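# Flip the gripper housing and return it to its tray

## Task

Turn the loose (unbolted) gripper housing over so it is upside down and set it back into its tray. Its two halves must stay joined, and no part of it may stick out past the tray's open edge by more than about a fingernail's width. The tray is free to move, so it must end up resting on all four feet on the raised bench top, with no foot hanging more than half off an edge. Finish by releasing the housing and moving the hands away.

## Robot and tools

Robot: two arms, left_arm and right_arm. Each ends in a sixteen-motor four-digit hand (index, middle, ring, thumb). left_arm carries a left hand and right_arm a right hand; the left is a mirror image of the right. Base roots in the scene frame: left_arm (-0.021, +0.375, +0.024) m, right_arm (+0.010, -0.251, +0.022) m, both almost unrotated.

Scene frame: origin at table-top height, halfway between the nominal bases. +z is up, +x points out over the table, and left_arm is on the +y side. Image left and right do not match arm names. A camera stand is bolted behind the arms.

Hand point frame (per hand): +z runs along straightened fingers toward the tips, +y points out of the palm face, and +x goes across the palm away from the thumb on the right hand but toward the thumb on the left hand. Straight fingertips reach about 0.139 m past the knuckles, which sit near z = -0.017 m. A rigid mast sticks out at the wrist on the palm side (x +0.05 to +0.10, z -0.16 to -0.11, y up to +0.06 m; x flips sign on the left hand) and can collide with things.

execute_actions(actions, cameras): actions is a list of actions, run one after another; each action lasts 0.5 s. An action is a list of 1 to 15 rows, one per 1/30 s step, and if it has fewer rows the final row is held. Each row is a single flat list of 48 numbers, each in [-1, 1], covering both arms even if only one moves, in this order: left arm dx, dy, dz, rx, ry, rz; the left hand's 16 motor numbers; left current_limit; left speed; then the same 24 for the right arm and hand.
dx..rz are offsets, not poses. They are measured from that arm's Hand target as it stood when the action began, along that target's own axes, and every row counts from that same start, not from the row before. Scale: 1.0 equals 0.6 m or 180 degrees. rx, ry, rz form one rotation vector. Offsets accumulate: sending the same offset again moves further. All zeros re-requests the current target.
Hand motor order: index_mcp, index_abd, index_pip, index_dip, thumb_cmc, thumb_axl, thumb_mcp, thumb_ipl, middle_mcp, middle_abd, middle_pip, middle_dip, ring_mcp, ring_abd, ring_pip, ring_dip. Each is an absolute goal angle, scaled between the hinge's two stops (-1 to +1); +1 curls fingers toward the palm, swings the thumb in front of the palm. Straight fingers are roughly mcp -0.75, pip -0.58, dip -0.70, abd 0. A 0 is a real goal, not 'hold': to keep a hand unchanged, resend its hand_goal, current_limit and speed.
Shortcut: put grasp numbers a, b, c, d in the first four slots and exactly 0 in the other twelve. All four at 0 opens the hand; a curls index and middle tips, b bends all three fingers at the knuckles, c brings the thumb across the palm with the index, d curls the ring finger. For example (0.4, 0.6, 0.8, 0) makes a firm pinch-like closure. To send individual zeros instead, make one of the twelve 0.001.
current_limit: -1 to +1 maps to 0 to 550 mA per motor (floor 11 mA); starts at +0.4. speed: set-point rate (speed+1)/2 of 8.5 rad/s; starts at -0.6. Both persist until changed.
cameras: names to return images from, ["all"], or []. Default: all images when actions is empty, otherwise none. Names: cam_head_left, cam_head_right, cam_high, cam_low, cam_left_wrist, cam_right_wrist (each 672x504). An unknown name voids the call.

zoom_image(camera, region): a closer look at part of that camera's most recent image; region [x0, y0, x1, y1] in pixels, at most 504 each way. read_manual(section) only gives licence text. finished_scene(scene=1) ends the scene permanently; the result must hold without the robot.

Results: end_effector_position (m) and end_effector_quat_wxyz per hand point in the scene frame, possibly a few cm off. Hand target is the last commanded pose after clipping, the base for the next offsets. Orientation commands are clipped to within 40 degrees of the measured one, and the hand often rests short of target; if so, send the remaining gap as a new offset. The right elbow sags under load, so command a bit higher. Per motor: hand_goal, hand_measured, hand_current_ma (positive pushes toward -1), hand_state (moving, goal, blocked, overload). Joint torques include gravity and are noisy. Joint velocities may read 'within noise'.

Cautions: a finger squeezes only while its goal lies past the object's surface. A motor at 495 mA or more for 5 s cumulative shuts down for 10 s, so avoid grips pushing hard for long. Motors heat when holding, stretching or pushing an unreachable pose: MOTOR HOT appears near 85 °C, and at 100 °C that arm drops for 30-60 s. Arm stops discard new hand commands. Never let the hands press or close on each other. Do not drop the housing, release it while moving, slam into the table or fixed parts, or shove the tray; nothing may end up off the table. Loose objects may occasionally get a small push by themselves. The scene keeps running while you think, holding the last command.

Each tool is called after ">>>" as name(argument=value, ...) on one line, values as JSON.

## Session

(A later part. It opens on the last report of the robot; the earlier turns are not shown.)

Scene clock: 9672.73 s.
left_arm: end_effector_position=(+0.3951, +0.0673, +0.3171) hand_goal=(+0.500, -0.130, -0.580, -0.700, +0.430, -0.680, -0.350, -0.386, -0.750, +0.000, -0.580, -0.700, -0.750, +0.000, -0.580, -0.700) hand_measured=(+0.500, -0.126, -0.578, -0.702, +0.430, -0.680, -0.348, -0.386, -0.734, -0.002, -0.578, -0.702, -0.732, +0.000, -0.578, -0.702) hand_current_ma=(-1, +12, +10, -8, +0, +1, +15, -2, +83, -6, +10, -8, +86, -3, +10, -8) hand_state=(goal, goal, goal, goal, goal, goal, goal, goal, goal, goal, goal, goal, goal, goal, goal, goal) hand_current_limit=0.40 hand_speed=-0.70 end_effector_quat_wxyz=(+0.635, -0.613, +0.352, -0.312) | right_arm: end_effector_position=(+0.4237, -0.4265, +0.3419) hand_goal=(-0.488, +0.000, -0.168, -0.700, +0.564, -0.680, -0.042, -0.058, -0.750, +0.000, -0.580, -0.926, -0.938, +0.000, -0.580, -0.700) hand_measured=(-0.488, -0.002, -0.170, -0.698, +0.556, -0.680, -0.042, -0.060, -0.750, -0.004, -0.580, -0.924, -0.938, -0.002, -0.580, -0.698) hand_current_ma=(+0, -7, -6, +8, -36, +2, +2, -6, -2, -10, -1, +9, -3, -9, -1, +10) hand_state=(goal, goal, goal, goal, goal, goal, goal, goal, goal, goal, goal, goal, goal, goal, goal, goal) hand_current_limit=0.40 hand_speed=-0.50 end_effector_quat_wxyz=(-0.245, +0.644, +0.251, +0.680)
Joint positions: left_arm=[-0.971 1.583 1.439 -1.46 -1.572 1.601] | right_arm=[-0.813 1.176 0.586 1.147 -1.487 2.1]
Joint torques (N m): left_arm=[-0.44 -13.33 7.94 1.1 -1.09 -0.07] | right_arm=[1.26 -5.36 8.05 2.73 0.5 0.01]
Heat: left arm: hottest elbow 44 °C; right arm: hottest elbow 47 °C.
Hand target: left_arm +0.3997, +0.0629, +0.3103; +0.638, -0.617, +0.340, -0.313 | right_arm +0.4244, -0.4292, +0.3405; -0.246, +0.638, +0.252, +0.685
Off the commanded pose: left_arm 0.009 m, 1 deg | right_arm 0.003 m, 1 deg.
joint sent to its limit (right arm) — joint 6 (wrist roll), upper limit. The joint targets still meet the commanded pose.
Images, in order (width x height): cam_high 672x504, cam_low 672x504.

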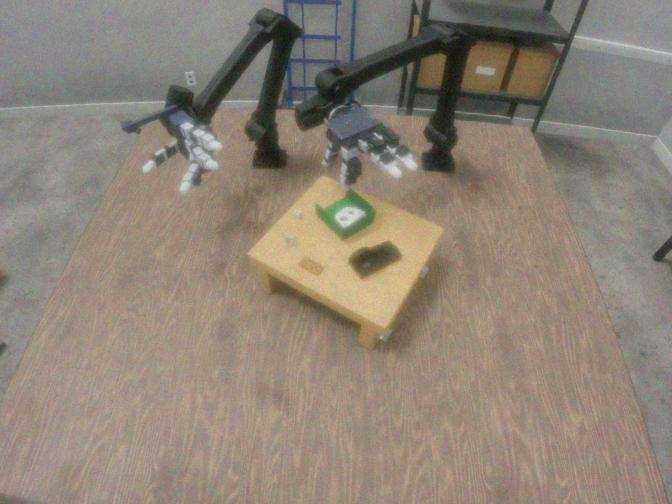

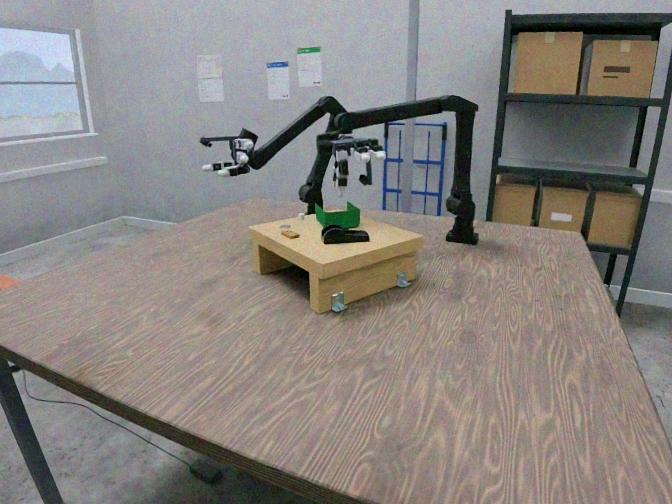

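>>> execute_actions(actions=[[[0.022,0.065,-0.008,0,0,0,0.5,-0.13,-0.58,-0.7,0.43,-0.68,-0.35,-0.386,-0.75,0.001,-0.58,-0.7,-0.75,0.001,-0.58,-0.7,0.4,-0.7,0,0,0,0,0,0,0,0,0.75,0,0,0,0,0,0,0,0,0,0,0,0,0,0.4,-0.5]]], cameras=["cam_high", "cam_low"])

>>> zoom_image(camera="cam_high", region=[325, 185, 375, 235])

>>> zoom_image(camera="cam_low", region=[310, 170, 370, 230])

Scene clock: 9688.97 s.
left_arm: end_effector_position=(+0.4010, +0.0585, +0.2757) hand_goal=(+0.500, -0.130, -0.580, -0.700, +0.430, -0.680, -0.350, -0.386, -0.750, +0.000, -0.580, -0.700, -0.750, +0.000, -0.580, -0.700) hand_measured=(+0.500, -0.126, -0.578, -0.702, +0.430, -0.680, -0.348, -0.386, -0.734, -0.002, -0.578, -0.702, -0.732, +0.000, -0.578, -0.702) hand_current_ma=(-1, +12, +10, -8, +0, +1, +15, -2, +83, -6, +10, -8, +86, -3, +10, -8) hand_state=(goal, goal, goal, goal, goal, goal, goal, goal, goal, goal, goal, goal, goal, goal, goal, goal) hand_current_limit=0.40 hand_speed=-0.70 end_effector_quat_wxyz=(+0.636, -0.612, +0.353, -0.311) | right_arm: end_effector_position=(+0.4237, -0.4265, +0.3419) hand_goal=(-0.488, +0.000, -0.168, -0.700, +0.564, -0.680, -0.042, -0.058, -0.750, +0.000, -0.580, -0.926, -0.938, +0.000, -0.580, -0.700) hand_measured=(-0.488, -0.002, -0.170, -0.698, +0.556, -0.680, -0.042, -0.060, -0.750, -0.004, -0.580, -0.924, -0.938, -0.002, -0.580, -0.698) hand_current_ma=(+0, -7, -6, +8, -36, +2, +2, -6, -2, -10, -1, +9, -3, -9, -1, +10) hand_state=(goal, goal, goal, goal, goal, goal, goal, goal, goal, goal, goal, goal, goal, goal, goal, goal) hand_current_limit=0.40 hand_speed=-0.50 end_effector_quat_wxyz=(-0.245, +0.644, +0.251, +0.680)
Joint positions: left_arm=[-0.971 1.637 1.394 -1.389 -1.572 1.578] | right_arm=[-0.813 1.176 0.586 1.147 -1.487 2.1]
Joint torques (N m): left_arm=[-0.97 -13.8 7.94 1.06 -0.98 -0.05] | right_arm=[1.32 -5.54 8.17 2.69 0.51 -0.01]
Heat: left arm: hottest elbow 44 °C; right arm: hottest elbow 47 °C.
Hand target: left_arm +0.4026, +0.0511, +0.2708; +0.637, -0.617, +0.340, -0.313 | right_arm +0.4244, -0.4292, +0.3405; -0.246, +0.638, +0.252, +0.685
Off the commanded pose: left_arm 0.009 m, 2 deg | right_arm 0.003 m, 1 deg.
joint sent to its limit (right arm) — joint 6 (wrist roll), upper limit. The joint targets still meet the commanded pose.
Images, in order (width x height): cam_high 672x504, cam_low 672x504.

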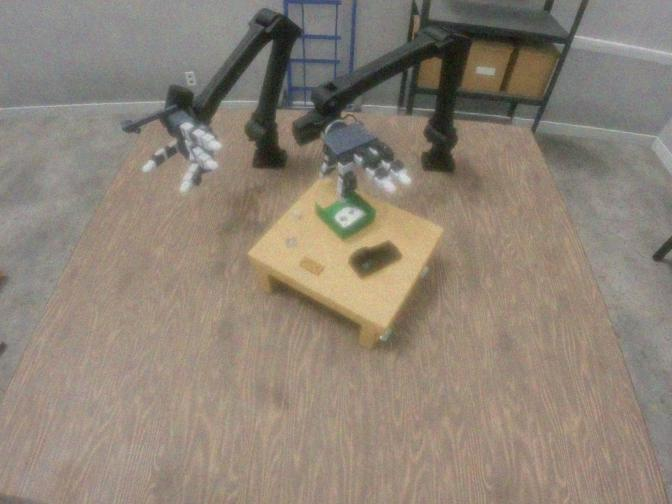

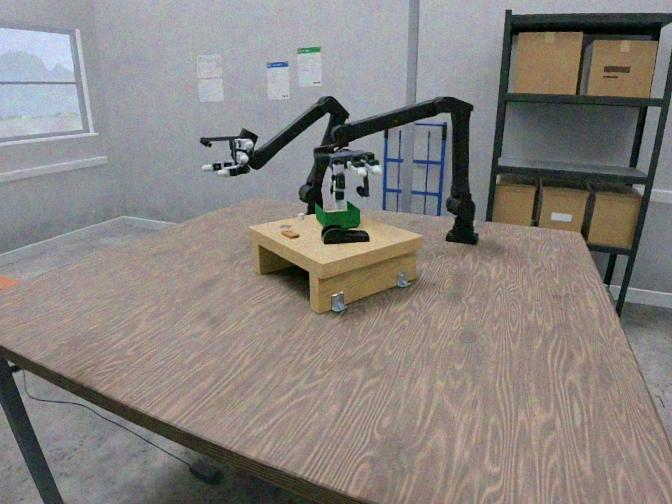

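Scaled by 10.080 from the camera's 672x504 image, which has a finer 960x720 frame.

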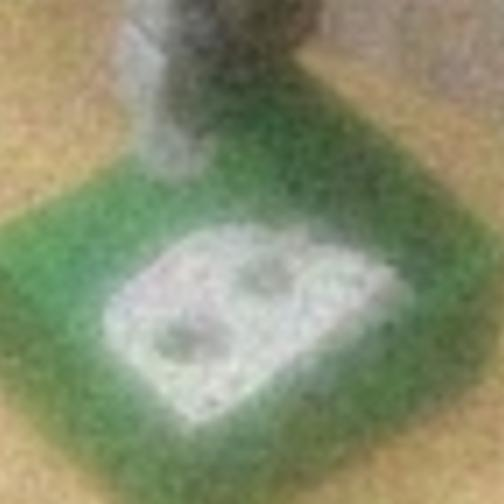

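Scaled by 8.400 from the camera's 672x504 image, which has a finer 960x720 frame.

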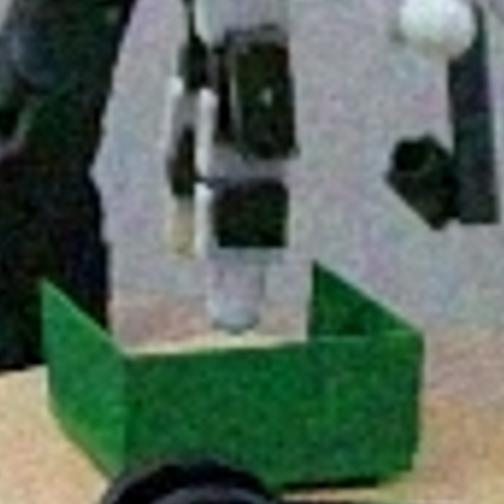

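>>> execute_actions(actions=[[[0,0.04,0,0,0,0,0.5,-0.13,-0.58,-0.7,0.43,-0.68,-0.35,-0.386,-0.75,0.001,-0.58,-0.7,-0.75,0.001,-0.58,-0.7,0.4,-0.7,0,0,0,0,0,0,0,0,0.75,0,0,0,0,0,0,0,0,0,0,0,0,0,0.4,-0.5]]], cameras=["cam_high","cam_low"])

>>> zoom_image(camera="cam_high", region=[325, 185, 375, 235])

Scene clock: 9724.63 s.
left_arm: end_effector_position=(+0.4009, +0.0587, +0.2576) hand_goal=(+0.500, -0.130, -0.580, -0.700, +0.430, -0.680, -0.350, -0.386, -0.750, +0.000, -0.580, -0.700, -0.750, +0.000, -0.580, -0.700) hand_measured=(+0.500, -0.126, -0.578, -0.702, +0.430, -0.680, -0.348, -0.386, -0.734, -0.002, -0.578, -0.702, -0.732, +0.000, -0.578, -0.702) hand_current_ma=(-1, +12, +10, -8, +0, +1, +15, -2, +83, -6, +10, -8, +86, -3, +10, -8) hand_state=(goal, goal, goal, goal, goal, goal, goal, goal, goal, goal, goal, goal, goal, goal, goal, goal) hand_current_limit=0.40 hand_speed=-0.70 end_effector_quat_wxyz=(+0.633, -0.614, +0.349, -0.315) | right_arm: end_effector_position=(+0.4237, -0.4265, +0.3419) hand_goal=(-0.488, +0.000, -0.168, -0.700, +0.564, -0.680, -0.042, -0.058, -0.750, +0.000, -0.580, -0.926, -0.938, +0.000, -0.580, -0.700) hand_measured=(-0.488, -0.002, -0.170, -0.698, +0.556, -0.680, -0.042, -0.060, -0.750, -0.004, -0.580, -0.924, -0.938, -0.002, -0.580, -0.698) hand_current_ma=(+0, -7, -6, +8, -36, +2, +2, -6, -2, -10, -1, +9, -3, -9, -1, +10) hand_state=(goal, goal, goal, goal, goal, goal, goal, goal, goal, goal, goal, goal, goal, goal, goal, goal) hand_current_limit=0.40 hand_speed=-0.50 end_effector_quat_wxyz=(-0.245, +0.644, +0.251, +0.680)
Joint positions: left_arm=[-0.971 1.646 1.355 -1.34 -1.572 1.566] | right_arm=[-0.813 1.176 0.586 1.147 -1.487 2.1]
Joint torques (N m): left_arm=[-1.14 -12.81 7.43 1.05 -0.99 -0.05] | right_arm=[0.97 -5.3 8.23 2.77 0.49 0.02]
Heat: left arm: hottest elbow 44 °C; right arm: hottest elbow 47 °C.
Hand target: left_arm +0.4021, +0.0521, +0.2469; +0.637, -0.617, +0.340, -0.313 | right_arm +0.4244, -0.4292, +0.3405; -0.246, +0.638, +0.252, +0.685
Off the commanded pose: left_arm 0.013 m, 1 deg | right_arm 0.003 m, 1 deg.
joint sent to its limit (right arm) — joint 6 (wrist roll), upper limit. The joint targets still meet the commanded pose.
Images, in order (width x height): cam_high 672x504, cam_low 672x504.

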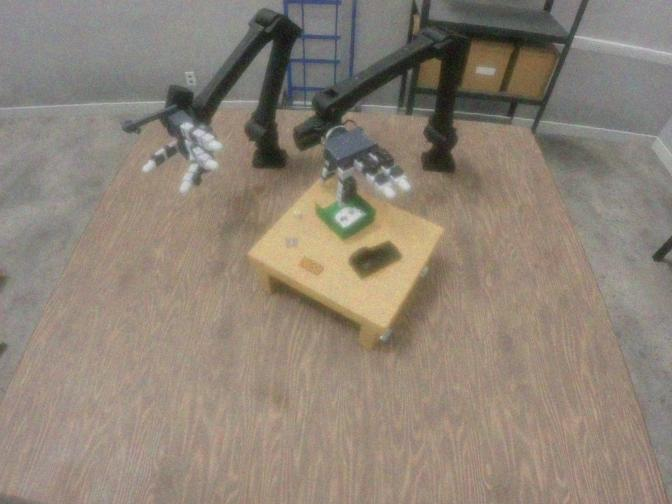

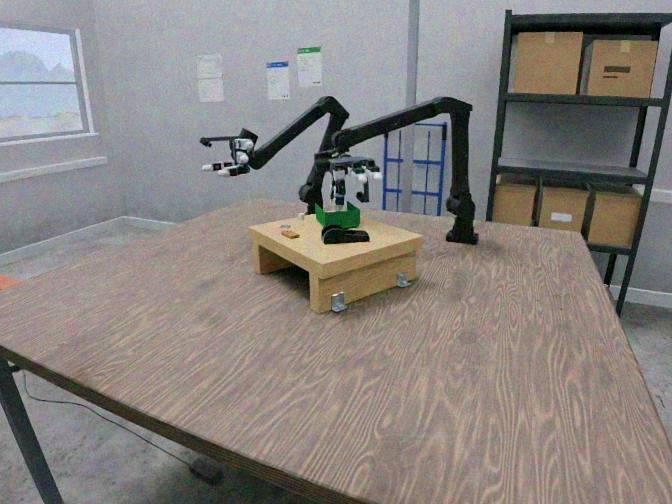

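Scaled by 10.080 from the camera's 672x504 image, which has a finer 960x720 frame.

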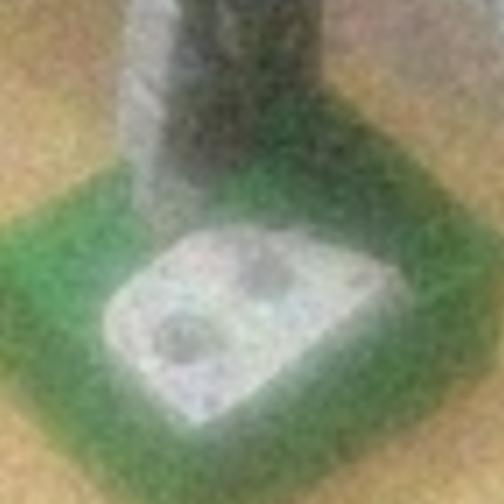

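>>> execute_actions(actions=[[[0,0.012,0,0,0,0,0.5,-0.13,-0.58,-0.7,0.43,-0.68,-0.35,-0.386,-0.75,0.001,-0.58,-0.7,-0.75,0.001,-0.58,-0.7,0.4,-0.7,0,0,0,0,0,0,0,0,0.75,0,0,0,0,0,0,0,0,0,0,0,0,0,0.4,-0.5]],[[-0.002,0,0.018,0,0,0,0.5,-0.13,-0.58,-0.7,0.43,-0.68,-0.35,-0.386,-0.75,0.001,-0.58,-0.7,-0.75,0.001,-0.58,-0.7,0.4,-0.7,0,0,0,0,0,0,0,0,0.75,0,0,0,0,0,0,0,0,0,0,0,0,0,0.4,-0.5]]], cameras=["cam_high"])

>>> zoom_image(camera="cam_high", region=[325, 185, 375, 235])

Scene clock: 9732.77 s.
left_arm: end_effector_position=(+0.4041, +0.0623, +0.2501) hand_goal=(+0.500, -0.130, -0.580, -0.700, +0.430, -0.680, -0.350, -0.386, -0.750, +0.000, -0.580, -0.700, -0.750, +0.000, -0.580, -0.700) hand_measured=(+0.500, -0.126, -0.578, -0.702, +0.430, -0.680, -0.348, -0.386, -0.734, -0.002, -0.578, -0.702, -0.732, +0.000, -0.578, -0.702) hand_current_ma=(-1, +12, +10, -8, +0, +1, +15, -2, +83, -6, +10, -8, +86, -3, +10, -8) hand_state=(goal, goal, goal, goal, goal, goal, goal, goal, goal, goal, goal, goal, goal, goal, goal, goal) hand_current_limit=0.40 hand_speed=-0.70 end_effector_quat_wxyz=(+0.634, -0.617, +0.345, -0.313) | right_arm: end_effector_position=(+0.4237, -0.4265, +0.3419) hand_goal=(-0.488, +0.000, -0.168, -0.700, +0.564, -0.680, -0.042, -0.058, -0.750, +0.000, -0.580, -0.926, -0.938, +0.000, -0.580, -0.700) hand_measured=(-0.488, -0.002, -0.170, -0.698, +0.556, -0.680, -0.042, -0.060, -0.750, -0.004, -0.580, -0.924, -0.938, -0.002, -0.580, -0.698) hand_current_ma=(+0, -7, -6, +8, -36, +2, +2, -6, -2, -10, -1, +9, -3, -9, -1, +10) hand_state=(goal, goal, goal, goal, goal, goal, goal, goal, goal, goal, goal, goal, goal, goal, goal, goal) hand_current_limit=0.40 hand_speed=-0.50 end_effector_quat_wxyz=(-0.245, +0.644, +0.251, +0.680)
Joint positions: left_arm=[-0.962 1.652 1.342 -1.317 -1.572 1.566] | right_arm=[-0.813 1.176 0.586 1.147 -1.487 2.1]
Joint torques (N m): left_arm=[-0.15 -12.75 7.68 1.1 -1.16 0] | right_arm=[1.14 -5.48 8.16 2.7 0.5 -0.01]
Heat: left arm: hottest elbow 43 °C; right arm: hottest elbow 47 °C.
Hand target: left_arm +0.4101, +0.0597, +0.2398; +0.638, -0.617, +0.340, -0.313 | right_arm +0.4244, -0.4292, +0.3405; -0.246, +0.638, +0.252, +0.685
Off the commanded pose: left_arm 0.012 m, 1 deg | right_arm 0.003 m, 1 deg.
joint sent to its limit (right arm) — joint 6 (wrist roll), upper limit. The joint targets still meet the commanded pose.
Images, in order (width x height): cam_high 672x504.

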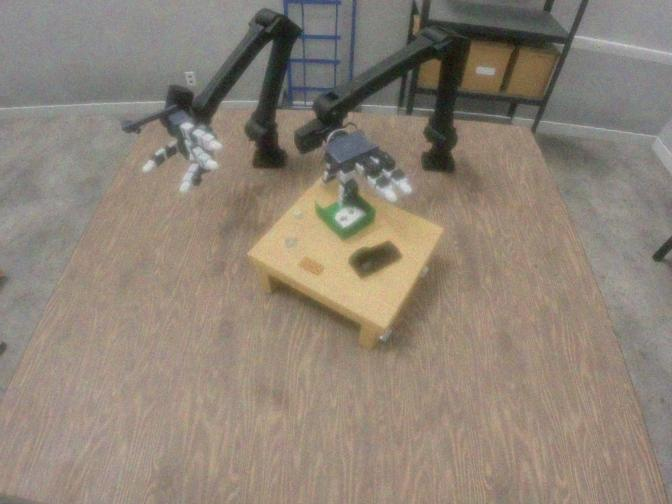

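Scaled by 10.080 from the camera's 672x504 image, which has a finer 960x720 frame.

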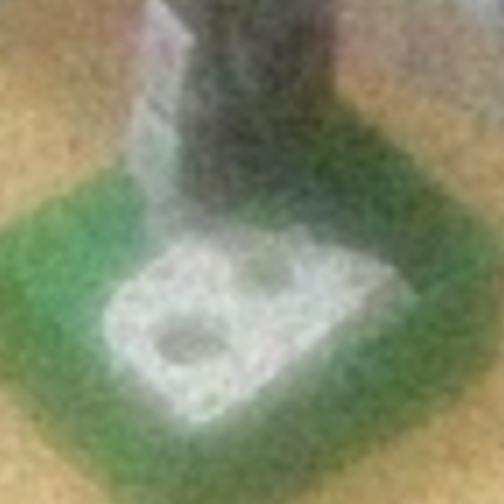

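>>> execute_actions(actions=[[[-0.002,0,0.02,0,0,0,0.5,-0.13,-0.58,-0.7,0.43,-0.68,-0.35,-0.386,-0.75,0.001,-0.58,-0.7,-0.75,0.001,-0.58,-0.7,0.4,-0.7,0,0,0,0,0,0,0,0,0.75,0,0,0,0,0,0,0,0,0,0,0,0,0,0.4,-0.5]]], cameras=["cam_high"])

>>> zoom_image(camera="cam_high", region=[325, 185, 375, 235])

Scene clock: 9739.77 s.
left_arm: end_effector_position=(+0.4113, +0.0704, +0.2485) hand_goal=(+0.500, -0.130, -0.580, -0.700, +0.430, -0.680, -0.350, -0.386, -0.750, +0.000, -0.580, -0.700, -0.750, +0.000, -0.580, -0.700) hand_measured=(+0.510, -0.128, -0.574, -0.698, +0.430, -0.680, -0.348, -0.386, -0.734, -0.002, -0.578, -0.702, -0.732, +0.000, -0.578, -0.702) hand_current_ma=(+47, +4, +26, +7, +0, +1, +15, -2, +83, -6, +10, -8, +86, -3, +10, -8) hand_state=(goal, goal, goal, goal, goal, goal, goal, goal, goal, goal, goal, goal, goal, goal, goal, goal) hand_current_limit=0.40 hand_speed=-0.70 end_effector_quat_wxyz=(+0.637, -0.621, +0.337, -0.309) | right_arm: end_effector_position=(+0.4237, -0.4265, +0.3419) hand_goal=(-0.488, +0.000, -0.168, -0.700, +0.564, -0.680, -0.042, -0.058, -0.750, +0.000, -0.580, -0.926, -0.938, +0.000, -0.580, -0.700) hand_measured=(-0.488, -0.002, -0.170, -0.698, +0.556, -0.680, -0.042, -0.060, -0.750, -0.004, -0.580, -0.924, -0.938, -0.002, -0.580, -0.698) hand_current_ma=(+0, -7, -6, +8, -36, +2, +2, -6, -2, -10, -1, +9, -3, -9, -1, +10) hand_state=(goal, goal, goal, goal, goal, goal, goal, goal, goal, goal, goal, goal, goal, goal, goal, goal) hand_current_limit=0.40 hand_speed=-0.50 end_effector_quat_wxyz=(-0.245, +0.644, +0.251, +0.680)
Joint positions: left_arm=[-0.941 1.655 1.342 -1.317 -1.572 1.557] | right_arm=[-0.813 1.176 0.586 1.147 -1.487 2.1]
Joint torques (N m): left_arm=[-0.26 -12.81 8.46 0.72 -1.23 -0.06] | right_arm=[1.14 -4.42 8.34 2.61 0.47 0.02]
Heat: left arm: hottest elbow 43 °C; right arm: hottest elbow 47 °C.
Hand target: left_arm +0.4192, +0.0674, +0.2399; +0.637, -0.617, +0.340, -0.313 | right_arm +0.4244, -0.4292, +0.3405; -0.246, +0.638, +0.252, +0.685
Off the commanded pose: left_arm 0.012 m, 1 deg | right_arm 0.003 m, 1 deg.
joint sent to its limit (left arm) — joint 5 (wrist yaw), lower limit. The joint targets still meet the commanded pose.
joint sent to its limit (right arm) — joint 6 (wrist roll), upper limit. The joint targets still meet the commanded pose.
Images, in order (width x height): cam_high 672x504.

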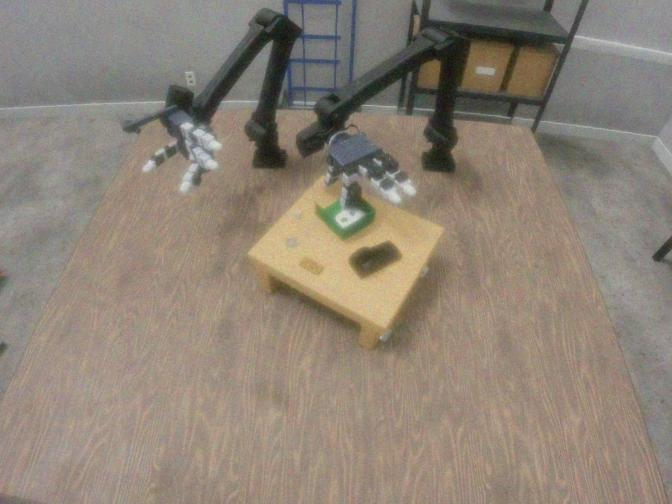

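Scaled by 10.080 from the camera's 672x504 image, which has a finer 960x720 frame.

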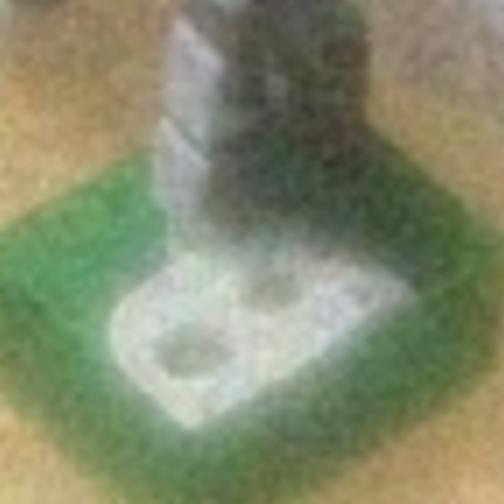

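>>> execute_actions(actions=[[[-0.002,0,0.015,0,0,0,0.5,-0.13,-0.58,-0.7,0.43,-0.68,-0.35,-0.386,-0.75,0.001,-0.58,-0.7,-0.75,0.001,-0.58,-0.7,0.4,-0.7,0,0,0,0,0,0,0,0,0.75,0,0,0,0,0,0,0,0,0,0,0,0,0,0.4,-0.5]]], cameras=["cam_high"])

>>> zoom_image(camera="cam_high", region=[325, 185, 375, 235])

Scene clock: 9746.07 s.
left_arm: end_effector_position=(+0.4150, +0.0753, +0.2478) hand_goal=(+0.500, -0.130, -0.580, -0.700, +0.430, -0.680, -0.350, -0.386, -0.750, +0.000, -0.580, -0.700, -0.750, +0.000, -0.580, -0.700) hand_measured=(+0.522, -0.134, -0.566, -0.694, +0.430, -0.680, -0.348, -0.386, -0.734, -0.002, -0.578, -0.702, -0.732, +0.000, -0.578, -0.702) hand_current_ma=(+115, -19, +68, +26, +0, +1, +15, -2, +83, -6, +10, -8, +86, -3, +10, -8) hand_state=(blocked, goal, goal, goal, goal, goal, goal, goal, goal, goal, goal, goal, goal, goal, goal, goal) hand_current_limit=0.40 hand_speed=-0.70 end_effector_quat_wxyz=(+0.639, -0.623, +0.333, -0.305) | right_arm: end_effector_position=(+0.4237, -0.4265, +0.3419) hand_goal=(-0.488, +0.000, -0.168, -0.700, +0.564, -0.680, -0.042, -0.058, -0.750, +0.000, -0.580, -0.926, -0.938, +0.000, -0.580, -0.700) hand_measured=(-0.488, -0.002, -0.170, -0.698, +0.556, -0.680, -0.042, -0.060, -0.750, -0.004, -0.580, -0.924, -0.938, -0.002, -0.580, -0.698) hand_current_ma=(+0, -7, -6, +8, -36, +2, +2, -6, -2, -10, -1, +9, -3, -9, -1, +10) hand_state=(goal, goal, goal, goal, goal, goal, goal, goal, goal, goal, goal, goal, goal, goal, goal, goal) hand_current_limit=0.40 hand_speed=-0.50 end_effector_quat_wxyz=(-0.245, +0.644, +0.251, +0.680)
Joint positions: left_arm=[-0.929 1.657 1.342 -1.317 -1.572 1.555] | right_arm=[-0.813 1.176 0.586 1.147 -1.487 2.1]
Joint torques (N m): left_arm=[0.38 -12.22 8.9 0.69 -1.24 -0.05] | right_arm=[0.85 -5.66 8.31 2.56 0.49 0.01]
Heat: left arm: hottest elbow 44 °C; right arm: hottest elbow 47 °C.
Hand target: left_arm +0.4259, +0.0737, +0.2400; +0.638, -0.617, +0.340, -0.313 | right_arm +0.4244, -0.4292, +0.3405; -0.246, +0.638, +0.252, +0.685
Off the commanded pose: left_arm 0.013 m, 1 deg | right_arm 0.003 m, 1 deg.
joint sent to its limit (left arm) — joint 5 (wrist yaw), lower limit. The joint targets still meet the commanded pose.
joint sent to its limit (right arm) — joint 6 (wrist roll), upper limit. The joint targets still meet the commanded pose.
Images, in order (width x height): cam_high 672x504.

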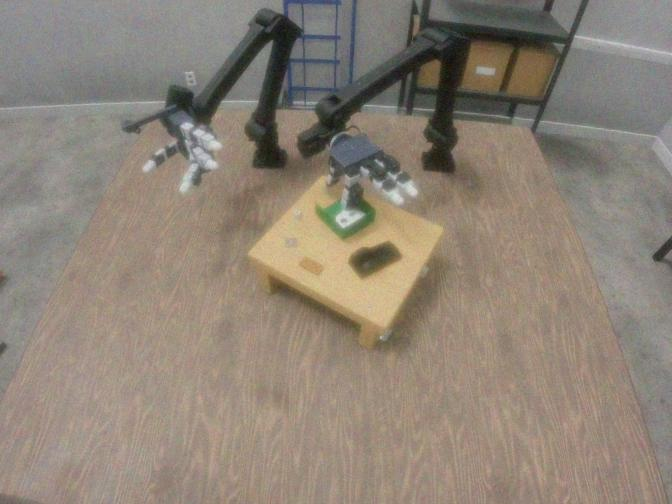

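Scaled by 10.080 from the camera's 672x504 image, which has a finer 960x720 frame.

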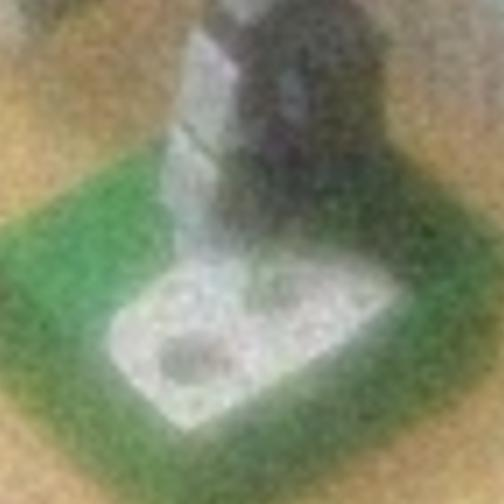

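>>> execute_actions(actions=[[[-0.001,0,0.012,0,0,0,0.5,-0.13,-0.58,-0.7,0.43,-0.68,-0.35,-0.386,-0.75,0.001,-0.58,-0.7,-0.75,0.001,-0.58,-0.7,0.4,-0.7,0,0,0,0,0,0,0,0,0.75,0,0,0,0,0,0,0,0,0,0,0,0,0,0.4,-0.5]]], cameras=["cam_high"])

>>> zoom_image(camera="cam_high", region=[325, 185, 375, 235])

Scene clock: 9752.87 s.
left_arm: end_effector_position=(+0.4183, +0.0795, +0.2471) hand_goal=(+0.500, -0.130, -0.580, -0.700, +0.430, -0.680, -0.350, -0.386, -0.750, +0.000, -0.580, -0.700, -0.750, +0.000, -0.580, -0.700) hand_measured=(+0.534, -0.138, -0.558, -0.690, +0.430, -0.680, -0.348, -0.386, -0.734, -0.002, -0.578, -0.702, -0.732, +0.000, -0.578, -0.702) hand_current_ma=(+174, -30, +108, +46, +0, +1, +15, -2, +83, -6, +10, -8, +86, -3, +10, -8) hand_state=(blocked, goal, blocked, goal, goal, goal, goal, goal, goal, goal, goal, goal, goal, goal, goal, goal) hand_current_limit=0.40 hand_speed=-0.70 end_effector_quat_wxyz=(+0.640, -0.625, +0.329, -0.302) | right_arm: end_effector_position=(+0.4237, -0.4265, +0.3419) hand_goal=(-0.488, +0.000, -0.168, -0.700, +0.564, -0.680, -0.042, -0.058, -0.750, +0.000, -0.580, -0.926, -0.938, +0.000, -0.580, -0.700) hand_measured=(-0.488, -0.002, -0.170, -0.698, +0.556, -0.680, -0.042, -0.060, -0.750, -0.004, -0.580, -0.924, -0.938, -0.002, -0.580, -0.698) hand_current_ma=(+0, -7, -6, +8, -36, +2, +2, -6, -2, -10, -1, +9, -3, -9, -1, +10) hand_state=(goal, goal, goal, goal, goal, goal, goal, goal, goal, goal, goal, goal, goal, goal, goal, goal) hand_current_limit=0.40 hand_speed=-0.50 end_effector_quat_wxyz=(-0.245, +0.644, +0.251, +0.680)
Joint positions: left_arm=[-0.919 1.658 1.342 -1.317 -1.572 1.552] | right_arm=[-0.813 1.176 0.586 1.147 -1.487 2.1]
Joint torques (N m): left_arm=[0.44 -11.81 9.4 0.72 -1.23 -0.03] | right_arm=[0.91 -5.42 8.25 2.73 0.47 0.01]
Heat: left arm: hottest elbow 44 °C; right arm: hottest elbow 47 °C.
Hand target: left_arm +0.4314, +0.0782, +0.2400; +0.638, -0.617, +0.340, -0.313 | right_arm +0.4244, -0.4292, +0.3405; -0.246, +0.638, +0.252, +0.685
Off the commanded pose: left_arm 0.015 m, 2 deg | right_arm 0.003 m, 1 deg.
joint sent to its limit (left arm) — joint 5 (wrist yaw), lower limit. The joint targets are off in orientation, not in position.
joint sent to its limit (right arm) — joint 6 (wrist roll), upper limit. The joint targets still meet the commanded pose.
Images, in order (width x height): cam_high 672x504.

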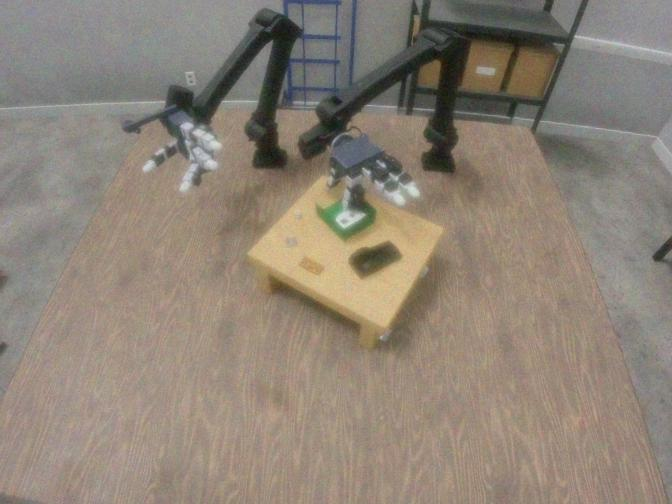

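Scaled by 10.080 from the camera's 672x504 image, which has a finer 960x720 frame.

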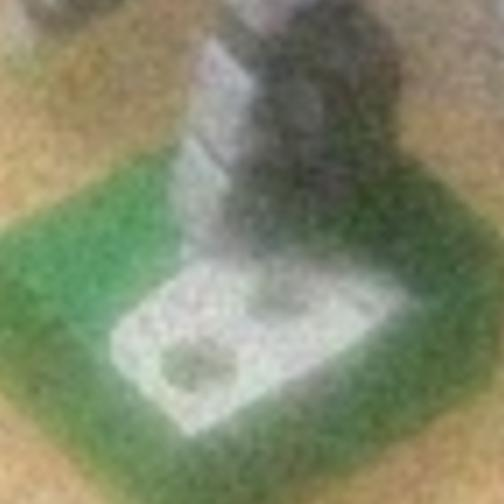

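>>> execute_actions(actions=[[[-0.001,0,0.012,0,0,0,0.5,-0.13,-0.58,-0.7,0.43,-0.68,-0.35,-0.386,-0.75,0.001,-0.58,-0.7,-0.75,0.001,-0.58,-0.7,0.4,-0.7,0,0,0,0,0,0,0,0,0.75,0,0,0,0,0,0,0,0,0,0,0,0,0,0.4,-0.5]]], cameras=["cam_high"])

>>> zoom_image(camera="cam_high", region=[325, 185, 375, 235])

Scene clock: 9759.73 s.
left_arm: end_effector_position=(+0.4221, +0.0845, +0.2464) hand_goal=(+0.500, -0.130, -0.580, -0.700, +0.430, -0.680, -0.350, -0.386, -0.750, +0.000, -0.580, -0.700, -0.750, +0.000, -0.580, -0.700) hand_measured=(+0.544, -0.140, -0.550, -0.686, +0.430, -0.680, -0.348, -0.386, -0.734, -0.002, -0.578, -0.702, -0.732, +0.000, -0.578, -0.702) hand_current_ma=(+226, -44, +142, +61, +0, +1, +15, -2, +83, -6, +10, -8, +86, -3, +10, -8) hand_state=(blocked, goal, blocked, goal, goal, goal, goal, goal, goal, goal, goal, goal, goal, goal, goal, goal) hand_current_limit=0.40 hand_speed=-0.70 end_effector_quat_wxyz=(+0.641, -0.627, +0.325, -0.299) | right_arm: end_effector_position=(+0.4237, -0.4265, +0.3419) hand_goal=(-0.488, +0.000, -0.168, -0.700, +0.564, -0.680, -0.042, -0.058, -0.750, +0.000, -0.580, -0.926, -0.938, +0.000, -0.580, -0.700) hand_measured=(-0.488, -0.002, -0.170, -0.698, +0.556, -0.680, -0.042, -0.060, -0.750, -0.004, -0.580, -0.924, -0.938, -0.002, -0.580, -0.698) hand_current_ma=(+0, -7, -6, +8, -36, +2, +2, -6, -2, -10, -1, +9, -3, -9, -1, +10) hand_state=(goal, goal, goal, goal, goal, goal, goal, goal, goal, goal, goal, goal, goal, goal, goal, goal) hand_current_limit=0.40 hand_speed=-0.50 end_effector_quat_wxyz=(-0.245, +0.644, +0.251, +0.680)
Joint positions: left_arm=[-0.906 1.66 1.342 -1.317 -1.572 1.549] | right_arm=[-0.813 1.176 0.586 1.147 -1.487 2.1]
Joint torques (N m): left_arm=[1.08 -11.81 9.89 0.59 -1.2 -0.02] | right_arm=[0.21 -4.84 8.24 2.74 0.47 0]
Heat: left arm: hottest elbow 44 °C; right arm: hottest elbow 47 °C.
Hand target: left_arm +0.4370, +0.0829, +0.2402; +0.638, -0.617, +0.340, -0.313 | right_arm +0.4244, -0.4292, +0.3405; -0.246, +0.638, +0.252, +0.685
Off the commanded pose: left_arm 0.016 m, 3 deg | right_arm 0.003 m, 1 deg.
joint sent to its limit (left arm) — joint 5 (wrist yaw), lower limit. The joint targets are off in orientation, not in position.
joint sent to its limit (right arm) — joint 6 (wrist roll), upper limit. The joint targets still meet the commanded pose.
Images, in order (width x height): cam_high 672x504.

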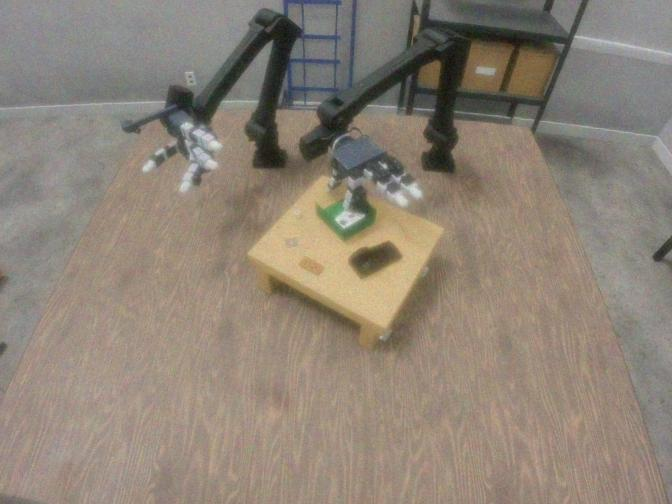

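Scaled by 10.080 from the camera's 672x504 image, which has a finer 960x720 frame.

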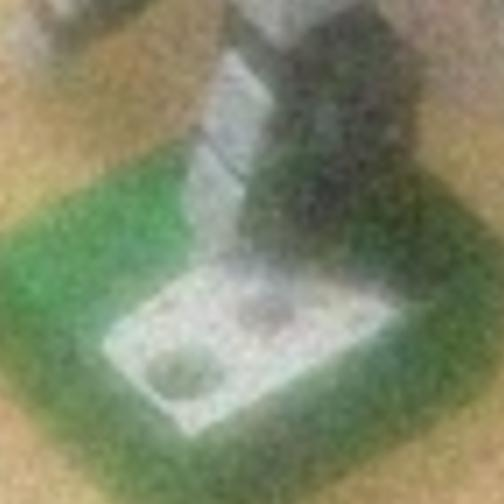

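>>> execute_actions(actions=[[[0,0,-0.04,0,0,0,0.5,-0.13,-0.58,-0.7,0.43,-0.68,-0.35,-0.386,-0.75,0.001,-0.58,-0.7,-0.75,0.001,-0.58,-0.7,0.4,-0.7,0,0,0,0,0,0,0,0,0.75,0,0,0,0,0,0,0,0,0,0,0,0,0,0.4,-0.5]],[[0,-0.055,0,0,0,0,0.5,-0.13,-0.58,-0.7,0.43,-0.68,-0.35,-0.386,-0.75,0.001,-0.58,-0.7,-0.75,0.001,-0.58,-0.7,0.4,-0.7,0,0,0,0,0,0,0,0,0.75,0,0,0,0,0,0,0,0,0,0,0,0,0,0.4,-0.5]],[[0,-0.06,0,0,0,0,0.5,-0.13,-0.58,-0.7,0.43,-0.68,-0.35,-0.386,-0.75,0.001,-0.58,-0.7,-0.75,0.001,-0.58,-0.7,0.4,-0.7,0,0,0,0,0,0,0,0,0.75,0,0,0,0,0,0,0,0,0,0,0,0,0,0.4,-0.5]]], cameras=["cam_high"])

>>> zoom_image(camera="cam_high", region=[325, 185, 375, 235])

Scene clock: 9773.17 s.
left_arm: end_effector_position=(+0.4155, +0.0746, +0.2890) hand_goal=(+0.500, -0.130, -0.580, -0.700, +0.430, -0.680, -0.350, -0.386, -0.750, +0.000, -0.580, -0.700, -0.750, +0.000, -0.580, -0.700) hand_measured=(+0.504, -0.128, -0.576, -0.698, +0.430, -0.680, -0.348, -0.386, -0.734, -0.002, -0.578, -0.702, -0.732, +0.000, -0.578, -0.702) hand_current_ma=(+20, +4, +15, +11, +1, +1, +15, -2, +83, -6, +10, -8, +86, -3, +10, -8) hand_state=(goal, goal, goal, goal, goal, goal, goal, goal, goal, goal, goal, goal, goal, goal, goal, goal) hand_current_limit=0.40 hand_speed=-0.70 end_effector_quat_wxyz=(+0.645, -0.616, +0.343, -0.295) | right_arm: end_effector_position=(+0.4237, -0.4265, +0.3419) hand_goal=(-0.488, +0.000, -0.168, -0.700, +0.564, -0.680, -0.042, -0.058, -0.750, +0.000, -0.580, -0.926, -0.938, +0.000, -0.580, -0.700) hand_measured=(-0.488, -0.002, -0.170, -0.698, +0.556, -0.680, -0.042, -0.060, -0.750, -0.004, -0.580, -0.924, -0.938, -0.002, -0.580, -0.698) hand_current_ma=(+0, -7, -6, +8, -36, +2, +2, -6, -2, -10, -1, +9, -3, -9, -1, +10) hand_state=(goal, goal, goal, goal, goal, goal, goal, goal, goal, goal, goal, goal, goal, goal, goal, goal) hand_current_limit=0.40 hand_speed=-0.50 end_effector_quat_wxyz=(-0.245, +0.644, +0.251, +0.680)
Joint positions: left_arm=[-0.93 1.633 1.423 -1.395 -1.577 1.615] | right_arm=[-0.813 1.176 0.586 1.147 -1.487 2.1]
Joint torques (N m): left_arm=[-1.61 -15.74 11.19 0.06 -1.05 0.15] | right_arm=[1.03 -4.84 8.32 2.59 0.48 0]
Heat: left arm: hottest elbow 45 °C; right arm: hottest elbow 47 °C.
Hand target: left_arm +0.4187, +0.0661, +0.3089; +0.638, -0.617, +0.340, -0.313 | right_arm +0.4244, -0.4292, +0.3405; -0.246, +0.638, +0.252, +0.685
Off the commanded pose: left_arm 0.022 m, 2 deg | right_arm 0.003 m, 1 deg.
joint read past its limit (left arm) — joint 5 (wrist yaw), lower limit.
joint sent to its limit (left arm) — joint 5 (wrist yaw), lower limit. The joint targets still meet the commanded pose.
joint sent to its limit (right arm) — joint 6 (wrist roll), upper limit. The joint targets still meet the commanded pose.
Images, in order (width x height): cam_high 672x504.

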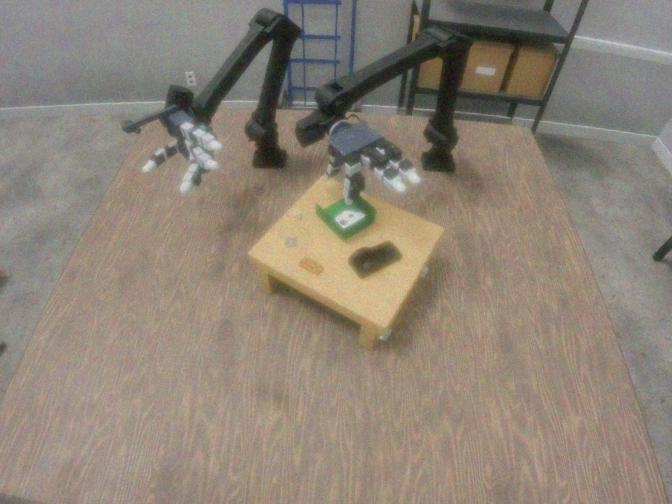

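Scaled by 10.080 from the camera's 672x504 image, which has a finer 960x720 frame.

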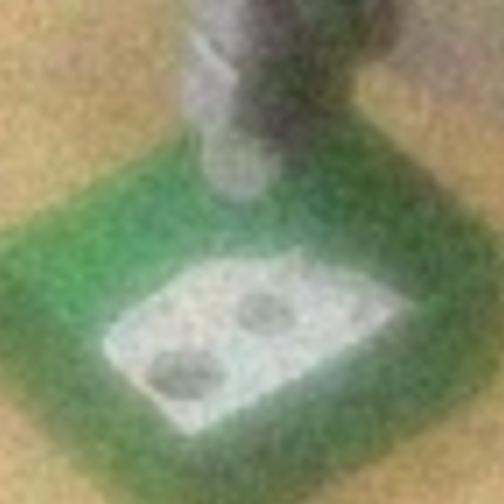

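>>> execute_actions(actions=[[[-0.0277,-0.06,0.0493,0,-0.0241,0,0.3,-0.13,-0.58,-0.7,0.43,-0.68,-0.35,-0.386,-0.75,0.001,-0.58,-0.7,-0.75,0.001,-0.58,-0.7,0.4,-0.7,0,0,0,0,0,0,0,0,0.75,0,0,0,0,0,0,0,0,0,0,0,0,0,0.4,-0.5]],[[-0.0238,-0.05,0.0512,0,-0.0241,0,0,0.001,-0.9,-0.9,0.001,-0.68,-0.35,-0.386,-0.95,0.001,-0.9,-0.9,-0.95,0.001,-0.9,-0.9,0.4,-0.7,0,0,0,0,0,0,0,0,0.75,0,0,0,0,0,0,0,0,0,0,0,0,0,0.4,-0.5]],[[-0.02,-0.04,0.0527,0,-0.0241,0,-0.9,0.001,-0.9,-0.9,0.001,-0.68,-0.35,-0.386,-0.95,0.001,-0.9,-0.9,-0.95,0.001,-0.9,-0.9,0.4,-0.7,0,0,0,0,0,0,0,0,0.75,0,0,0,0,0,0,0,0,0,0,0,0,0,0.4,-0.5]],[[-0.0158,-0.04,0.054,0,-0.0241,0,-0.9,0.001,-0.9,-0.9,0.001,-0.68,-0.35,-0.386,-0.95,0.001,-0.9,-0.9,-0.95,0.001,-0.9,-0.9,0.4,-0.7,0,0,0,0,0,0,0,0,0.75,0,0,0,0,0,0,0,0,0,0,0,0,0,0.4,-0.5]],[[-0.0118,-0.035,0.0552,0,-0.0241,0,-0.9,0.001,-0.9,-0.9,0.001,-0.68,-0.35,-0.386,-0.95,0.001,-0.9,-0.9,-0.95,0.001,-0.9,-0.9,0.4,-0.7,0,0,0,0,0,0,0,0,0.75,0,0,0,0,0,0,0,0,0,0,0,0,0,0.4,-0.5]]], cameras=["cam_head_left","cam_head_right"])

>>> execute_actions(actions=[[[0,0.1257,-0.1097,-0.1667,0,0,-0.9,0.001,-0.9,-0.9,0.001,-0.68,-0.35,-0.386,-0.95,0.001,-0.9,-0.9,-0.95,0.001,-0.9,-0.9,0.4,-0.7,0,0,0,0,0,0,0,0,0.75,0,0,0,0,0,0,0,0,0,0,0,0,0,0.4,-0.5]],[[0,0.1257,-0.1097,-0.1667,0,0,-0.9,0.001,-0.9,-0.9,0.001,-0.68,-0.35,-0.386,-0.95,0.001,-0.9,-0.9,-0.95,0.001,-0.9,-0.9,0.4,-0.7,0,0,0,0,0,0,0,0,0.75,0,0,0,0,0,0,0,0,0,0,0,0,0,0.4,-0.5]],[[0,0.1257,-0.1097,-0.1667,0,0,-0.9,0.001,-0.9,-0.9,0.001,-0.68,-0.35,-0.386,-0.95,0.001,-0.9,-0.9,-0.95,0.001,-0.9,-0.9,0.4,-0.7,0,0,0,0,0,0,0,0,0.75,0,0,0,0,0,0,0,0,0,0,0,0,0,0.4,-0.5]]], cameras=["cam_left_wrist","cam_head_left","cam_high"])

>>> zoom_image(camera="cam_left_wrist", region=[160, 30, 350, 190])

Scene clock: 9799.23 s.
left_arm: end_effector_position=(+0.4907, +0.2170, +0.4306) hand_goal=(-0.900, +0.000, -0.900, -0.900, +0.000, -0.680, -0.350, -0.386, -0.950, +0.000, -0.900, -0.900, -0.950, +0.000, -0.900, -0.900) hand_measured=(-0.882, -0.004, -0.894, -0.898, +0.012, -0.680, -0.348, -0.386, -0.930, -0.002, -0.894, -0.896, -0.928, +0.000, -0.894, -0.896) hand_current_ma=(+94, -15, +30, +13, +52, +1, +12, -2, +101, -6, +29, +14, +105, -3, +27, +14) hand_state=(goal, goal, goal, goal, goal, goal, goal, goal, blocked, goal, goal, goal, blocked, goal, goal, goal) hand_current_limit=0.40 hand_speed=-0.70 end_effector_quat_wxyz=(+0.682, -0.662, +0.243, -0.193) | right_arm: end_effector_position=(+0.4237, -0.4265, +0.3419) hand_goal=(-0.488, +0.000, -0.168, -0.700, +0.564, -0.680, -0.042, -0.058, -0.750, +0.000, -0.580, -0.926, -0.938, +0.000, -0.580, -0.700) hand_measured=(-0.488, -0.002, -0.170, -0.698, +0.556, -0.680, -0.042, -0.060, -0.750, -0.004, -0.580, -0.924, -0.938, -0.002, -0.580, -0.698) hand_current_ma=(+0, -7, -6, +8, -36, +2, +2, -6, -2, -10, -1, +9, -3, -9, -1, +10) hand_state=(goal, goal, goal, goal, goal, goal, goal, goal, goal, goal, goal, goal, goal, goal, goal, goal) hand_current_limit=0.40 hand_speed=-0.50 end_effector_quat_wxyz=(-0.245, +0.644, +0.251, +0.680)
Joint positions: left_arm=[-0.623 1.586 1.734 -1.489 -1.577 1.877] | right_arm=[-0.813 1.176 0.586 1.147 -1.487 2.1]
Joint torques (N m): left_arm=[-0.91 -14.33 11.96 0.8 -1.07 0.13] | right_arm=[0.5 -4.6 8.29 2.71 0.5 0.03]
Heat: left arm: hottest elbow 46 °C; right arm: hottest elbow 47 °C.
Hand target: left_arm +0.4948, +0.2127, +0.4489; +0.690, -0.665, +0.214, -0.191 | right_arm +0.4244, -0.4292, +0.3405; -0.246, +0.638, +0.252, +0.685
Off the commanded pose: left_arm 0.019 m, 4 deg | right_arm 0.003 m, 1 deg.
joint read past its limit (left arm) — joint 5 (wrist yaw), lower limit.
joint sent to its limit (left arm) — joint 5 (wrist yaw), lower limit. The joint targets are off in orientation, not in position.
joint sent to its limit (right arm) — joint 6 (wrist roll), upper limit. The joint targets still meet the commanded pose.
Images, in order (width x height): cam_head_left 672x504, cam_head_right 672x504.

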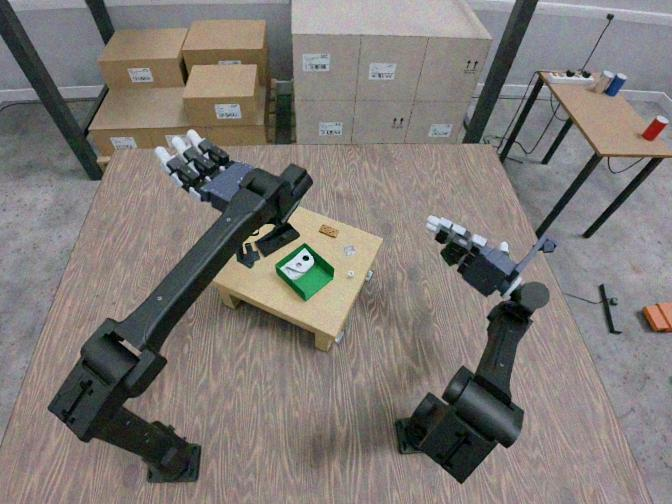

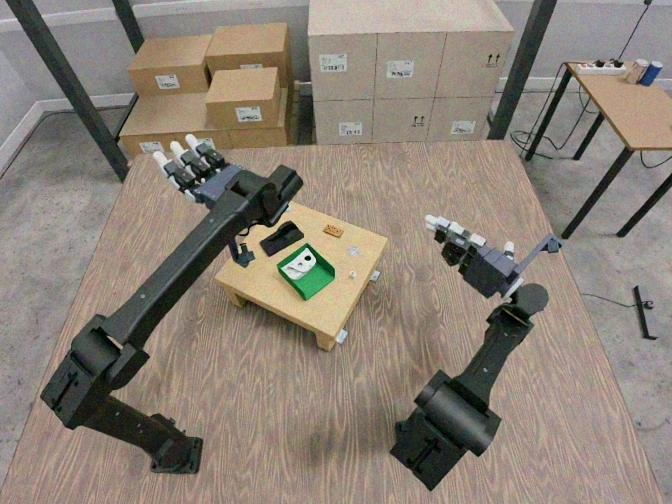

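Scene clock: 9801.47 s.
left_arm: end_effector_position=(+0.3441, +0.0051, +0.3531) hand_goal=(-0.900, +0.000, -0.900, -0.900, +0.000, -0.680, -0.350, -0.386, -0.950, +0.000, -0.900, -0.900, -0.950, +0.000, -0.900, -0.900) hand_measured=(-0.894, -0.002, -0.898, -0.898, +0.002, -0.680, -0.346, -0.386, -0.942, -0.002, -0.898, -0.898, -0.942, +0.000, -0.898, -0.898) hand_current_ma=(+29, -12, +11, +11, +12, +1, +18, -2, +35, -6, +10, +11, +36, -3, +9, +11) hand_state=(goal, goal, goal, goal, goal, goal, goal, goal, goal, goal, goal, goal, goal, goal, goal, goal) hand_current_limit=0.40 hand_speed=-0.70 end_effector_quat_wxyz=(+0.005, +0.955, -0.296, +0.037) | right_arm: end_effector_position=(+0.4237, -0.4265, +0.3419) hand_goal=(-0.488, +0.000, -0.168, -0.700, +0.564, -0.680, -0.042, -0.058, -0.750, +0.000, -0.580, -0.926, -0.938, +0.000, -0.580, -0.700) hand_measured=(-0.488, -0.002, -0.170, -0.698, +0.556, -0.680, -0.042, -0.060, -0.750, -0.004, -0.580, -0.924, -0.938, -0.002, -0.580, -0.698) hand_current_ma=(+0, -7, -6, +8, -36, +2, +2, -6, -2, -10, -1, +9, -3, -9, -1, +10) hand_state=(goal, goal, goal, goal, goal, goal, goal, goal, goal, goal, goal, goal, goal, goal, goal, goal) hand_current_limit=0.40 hand_speed=-0.50 end_effector_quat_wxyz=(-0.245, +0.644, +0.251, +0.680)
Joint positions: left_arm=[-0.626 1.581 1.757 -1.674 -0.013 1.54] | right_arm=[-0.813 1.176 0.586 1.147 -1.487 2.1]
Joint torques (N m): left_arm=[-0.15 -13.1 9.76 0.34 0.2 -0.09] | right_arm=[0.85 -4.78 8.16 2.59 0.45 0.04]
Heat: left arm: hottest elbow 46 °C; right arm: hottest elbow 47 °C.
Hand target: left_arm +0.3509, +0.0005, +0.3540; -0.018, +0.958, -0.286, -0.016 | right_arm +0.4244, -0.4292, +0.3405; -0.246, +0.638, +0.252, +0.685
Off the commanded pose: left_arm 0.008 m, 7 deg | right_arm 0.003 m, 1 deg.
joint sent to its limit (left arm) — joint 4 (wrist pitch), lower limit. The joint targets are off in orientation, not in position.
joint sent to its limit (right arm) — joint 6 (wrist roll), upper limit. The joint targets still meet the commanded pose.
camera_calibration:
cam_left_wrist: T_world_to_cam=[[-0.287233, 0.957662, -0.019514, 0.066291], [0.609838, 0.198544, 0.767253, -0.531324], [0.738644, 0.20848, -0.641047, 0.0932787], [0, 0, 0, 1]] pos_world=[0.274163, 0.02256, 0.46875]
Images, in order (width x height): cam_head_left 672x504, cam_high 672x504, cam_left_wrist 672x504.

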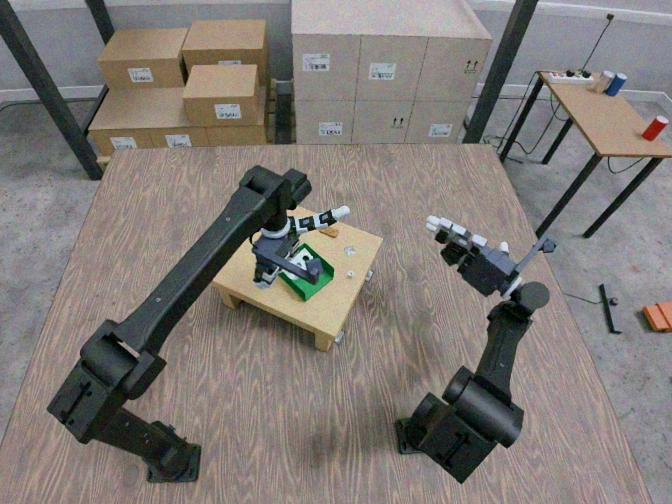

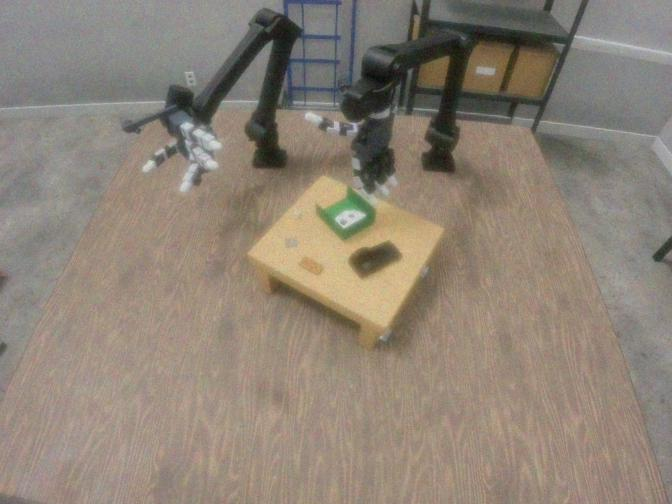

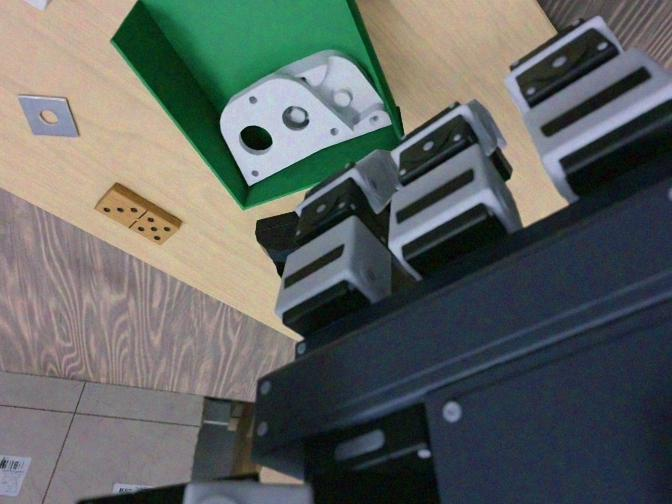

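Scaled by 2.653 from the camera's 672x504 image, which has a finer 960x720 frame.

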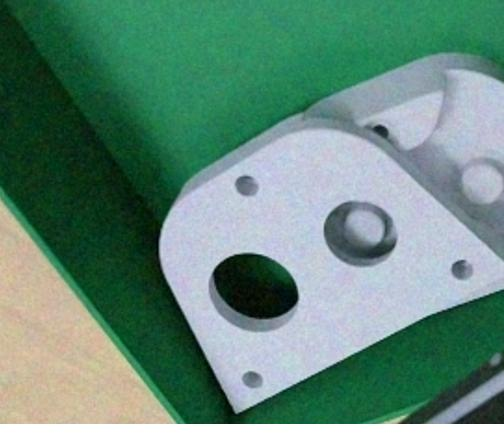

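>>> zoom_image(camera="cam_left_wrist", region=[220, 30, 420, 200])

Scaled by 2.520 from the camera's 672x504 image, which has a finer 960x720 frame.

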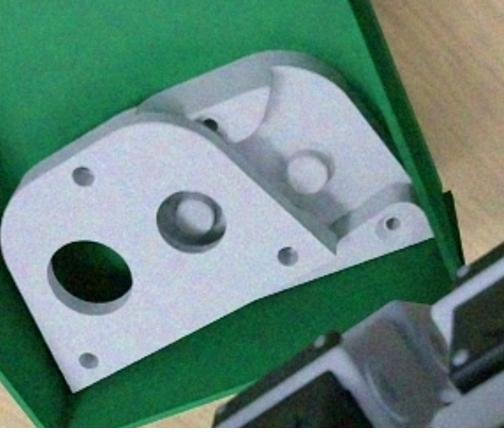

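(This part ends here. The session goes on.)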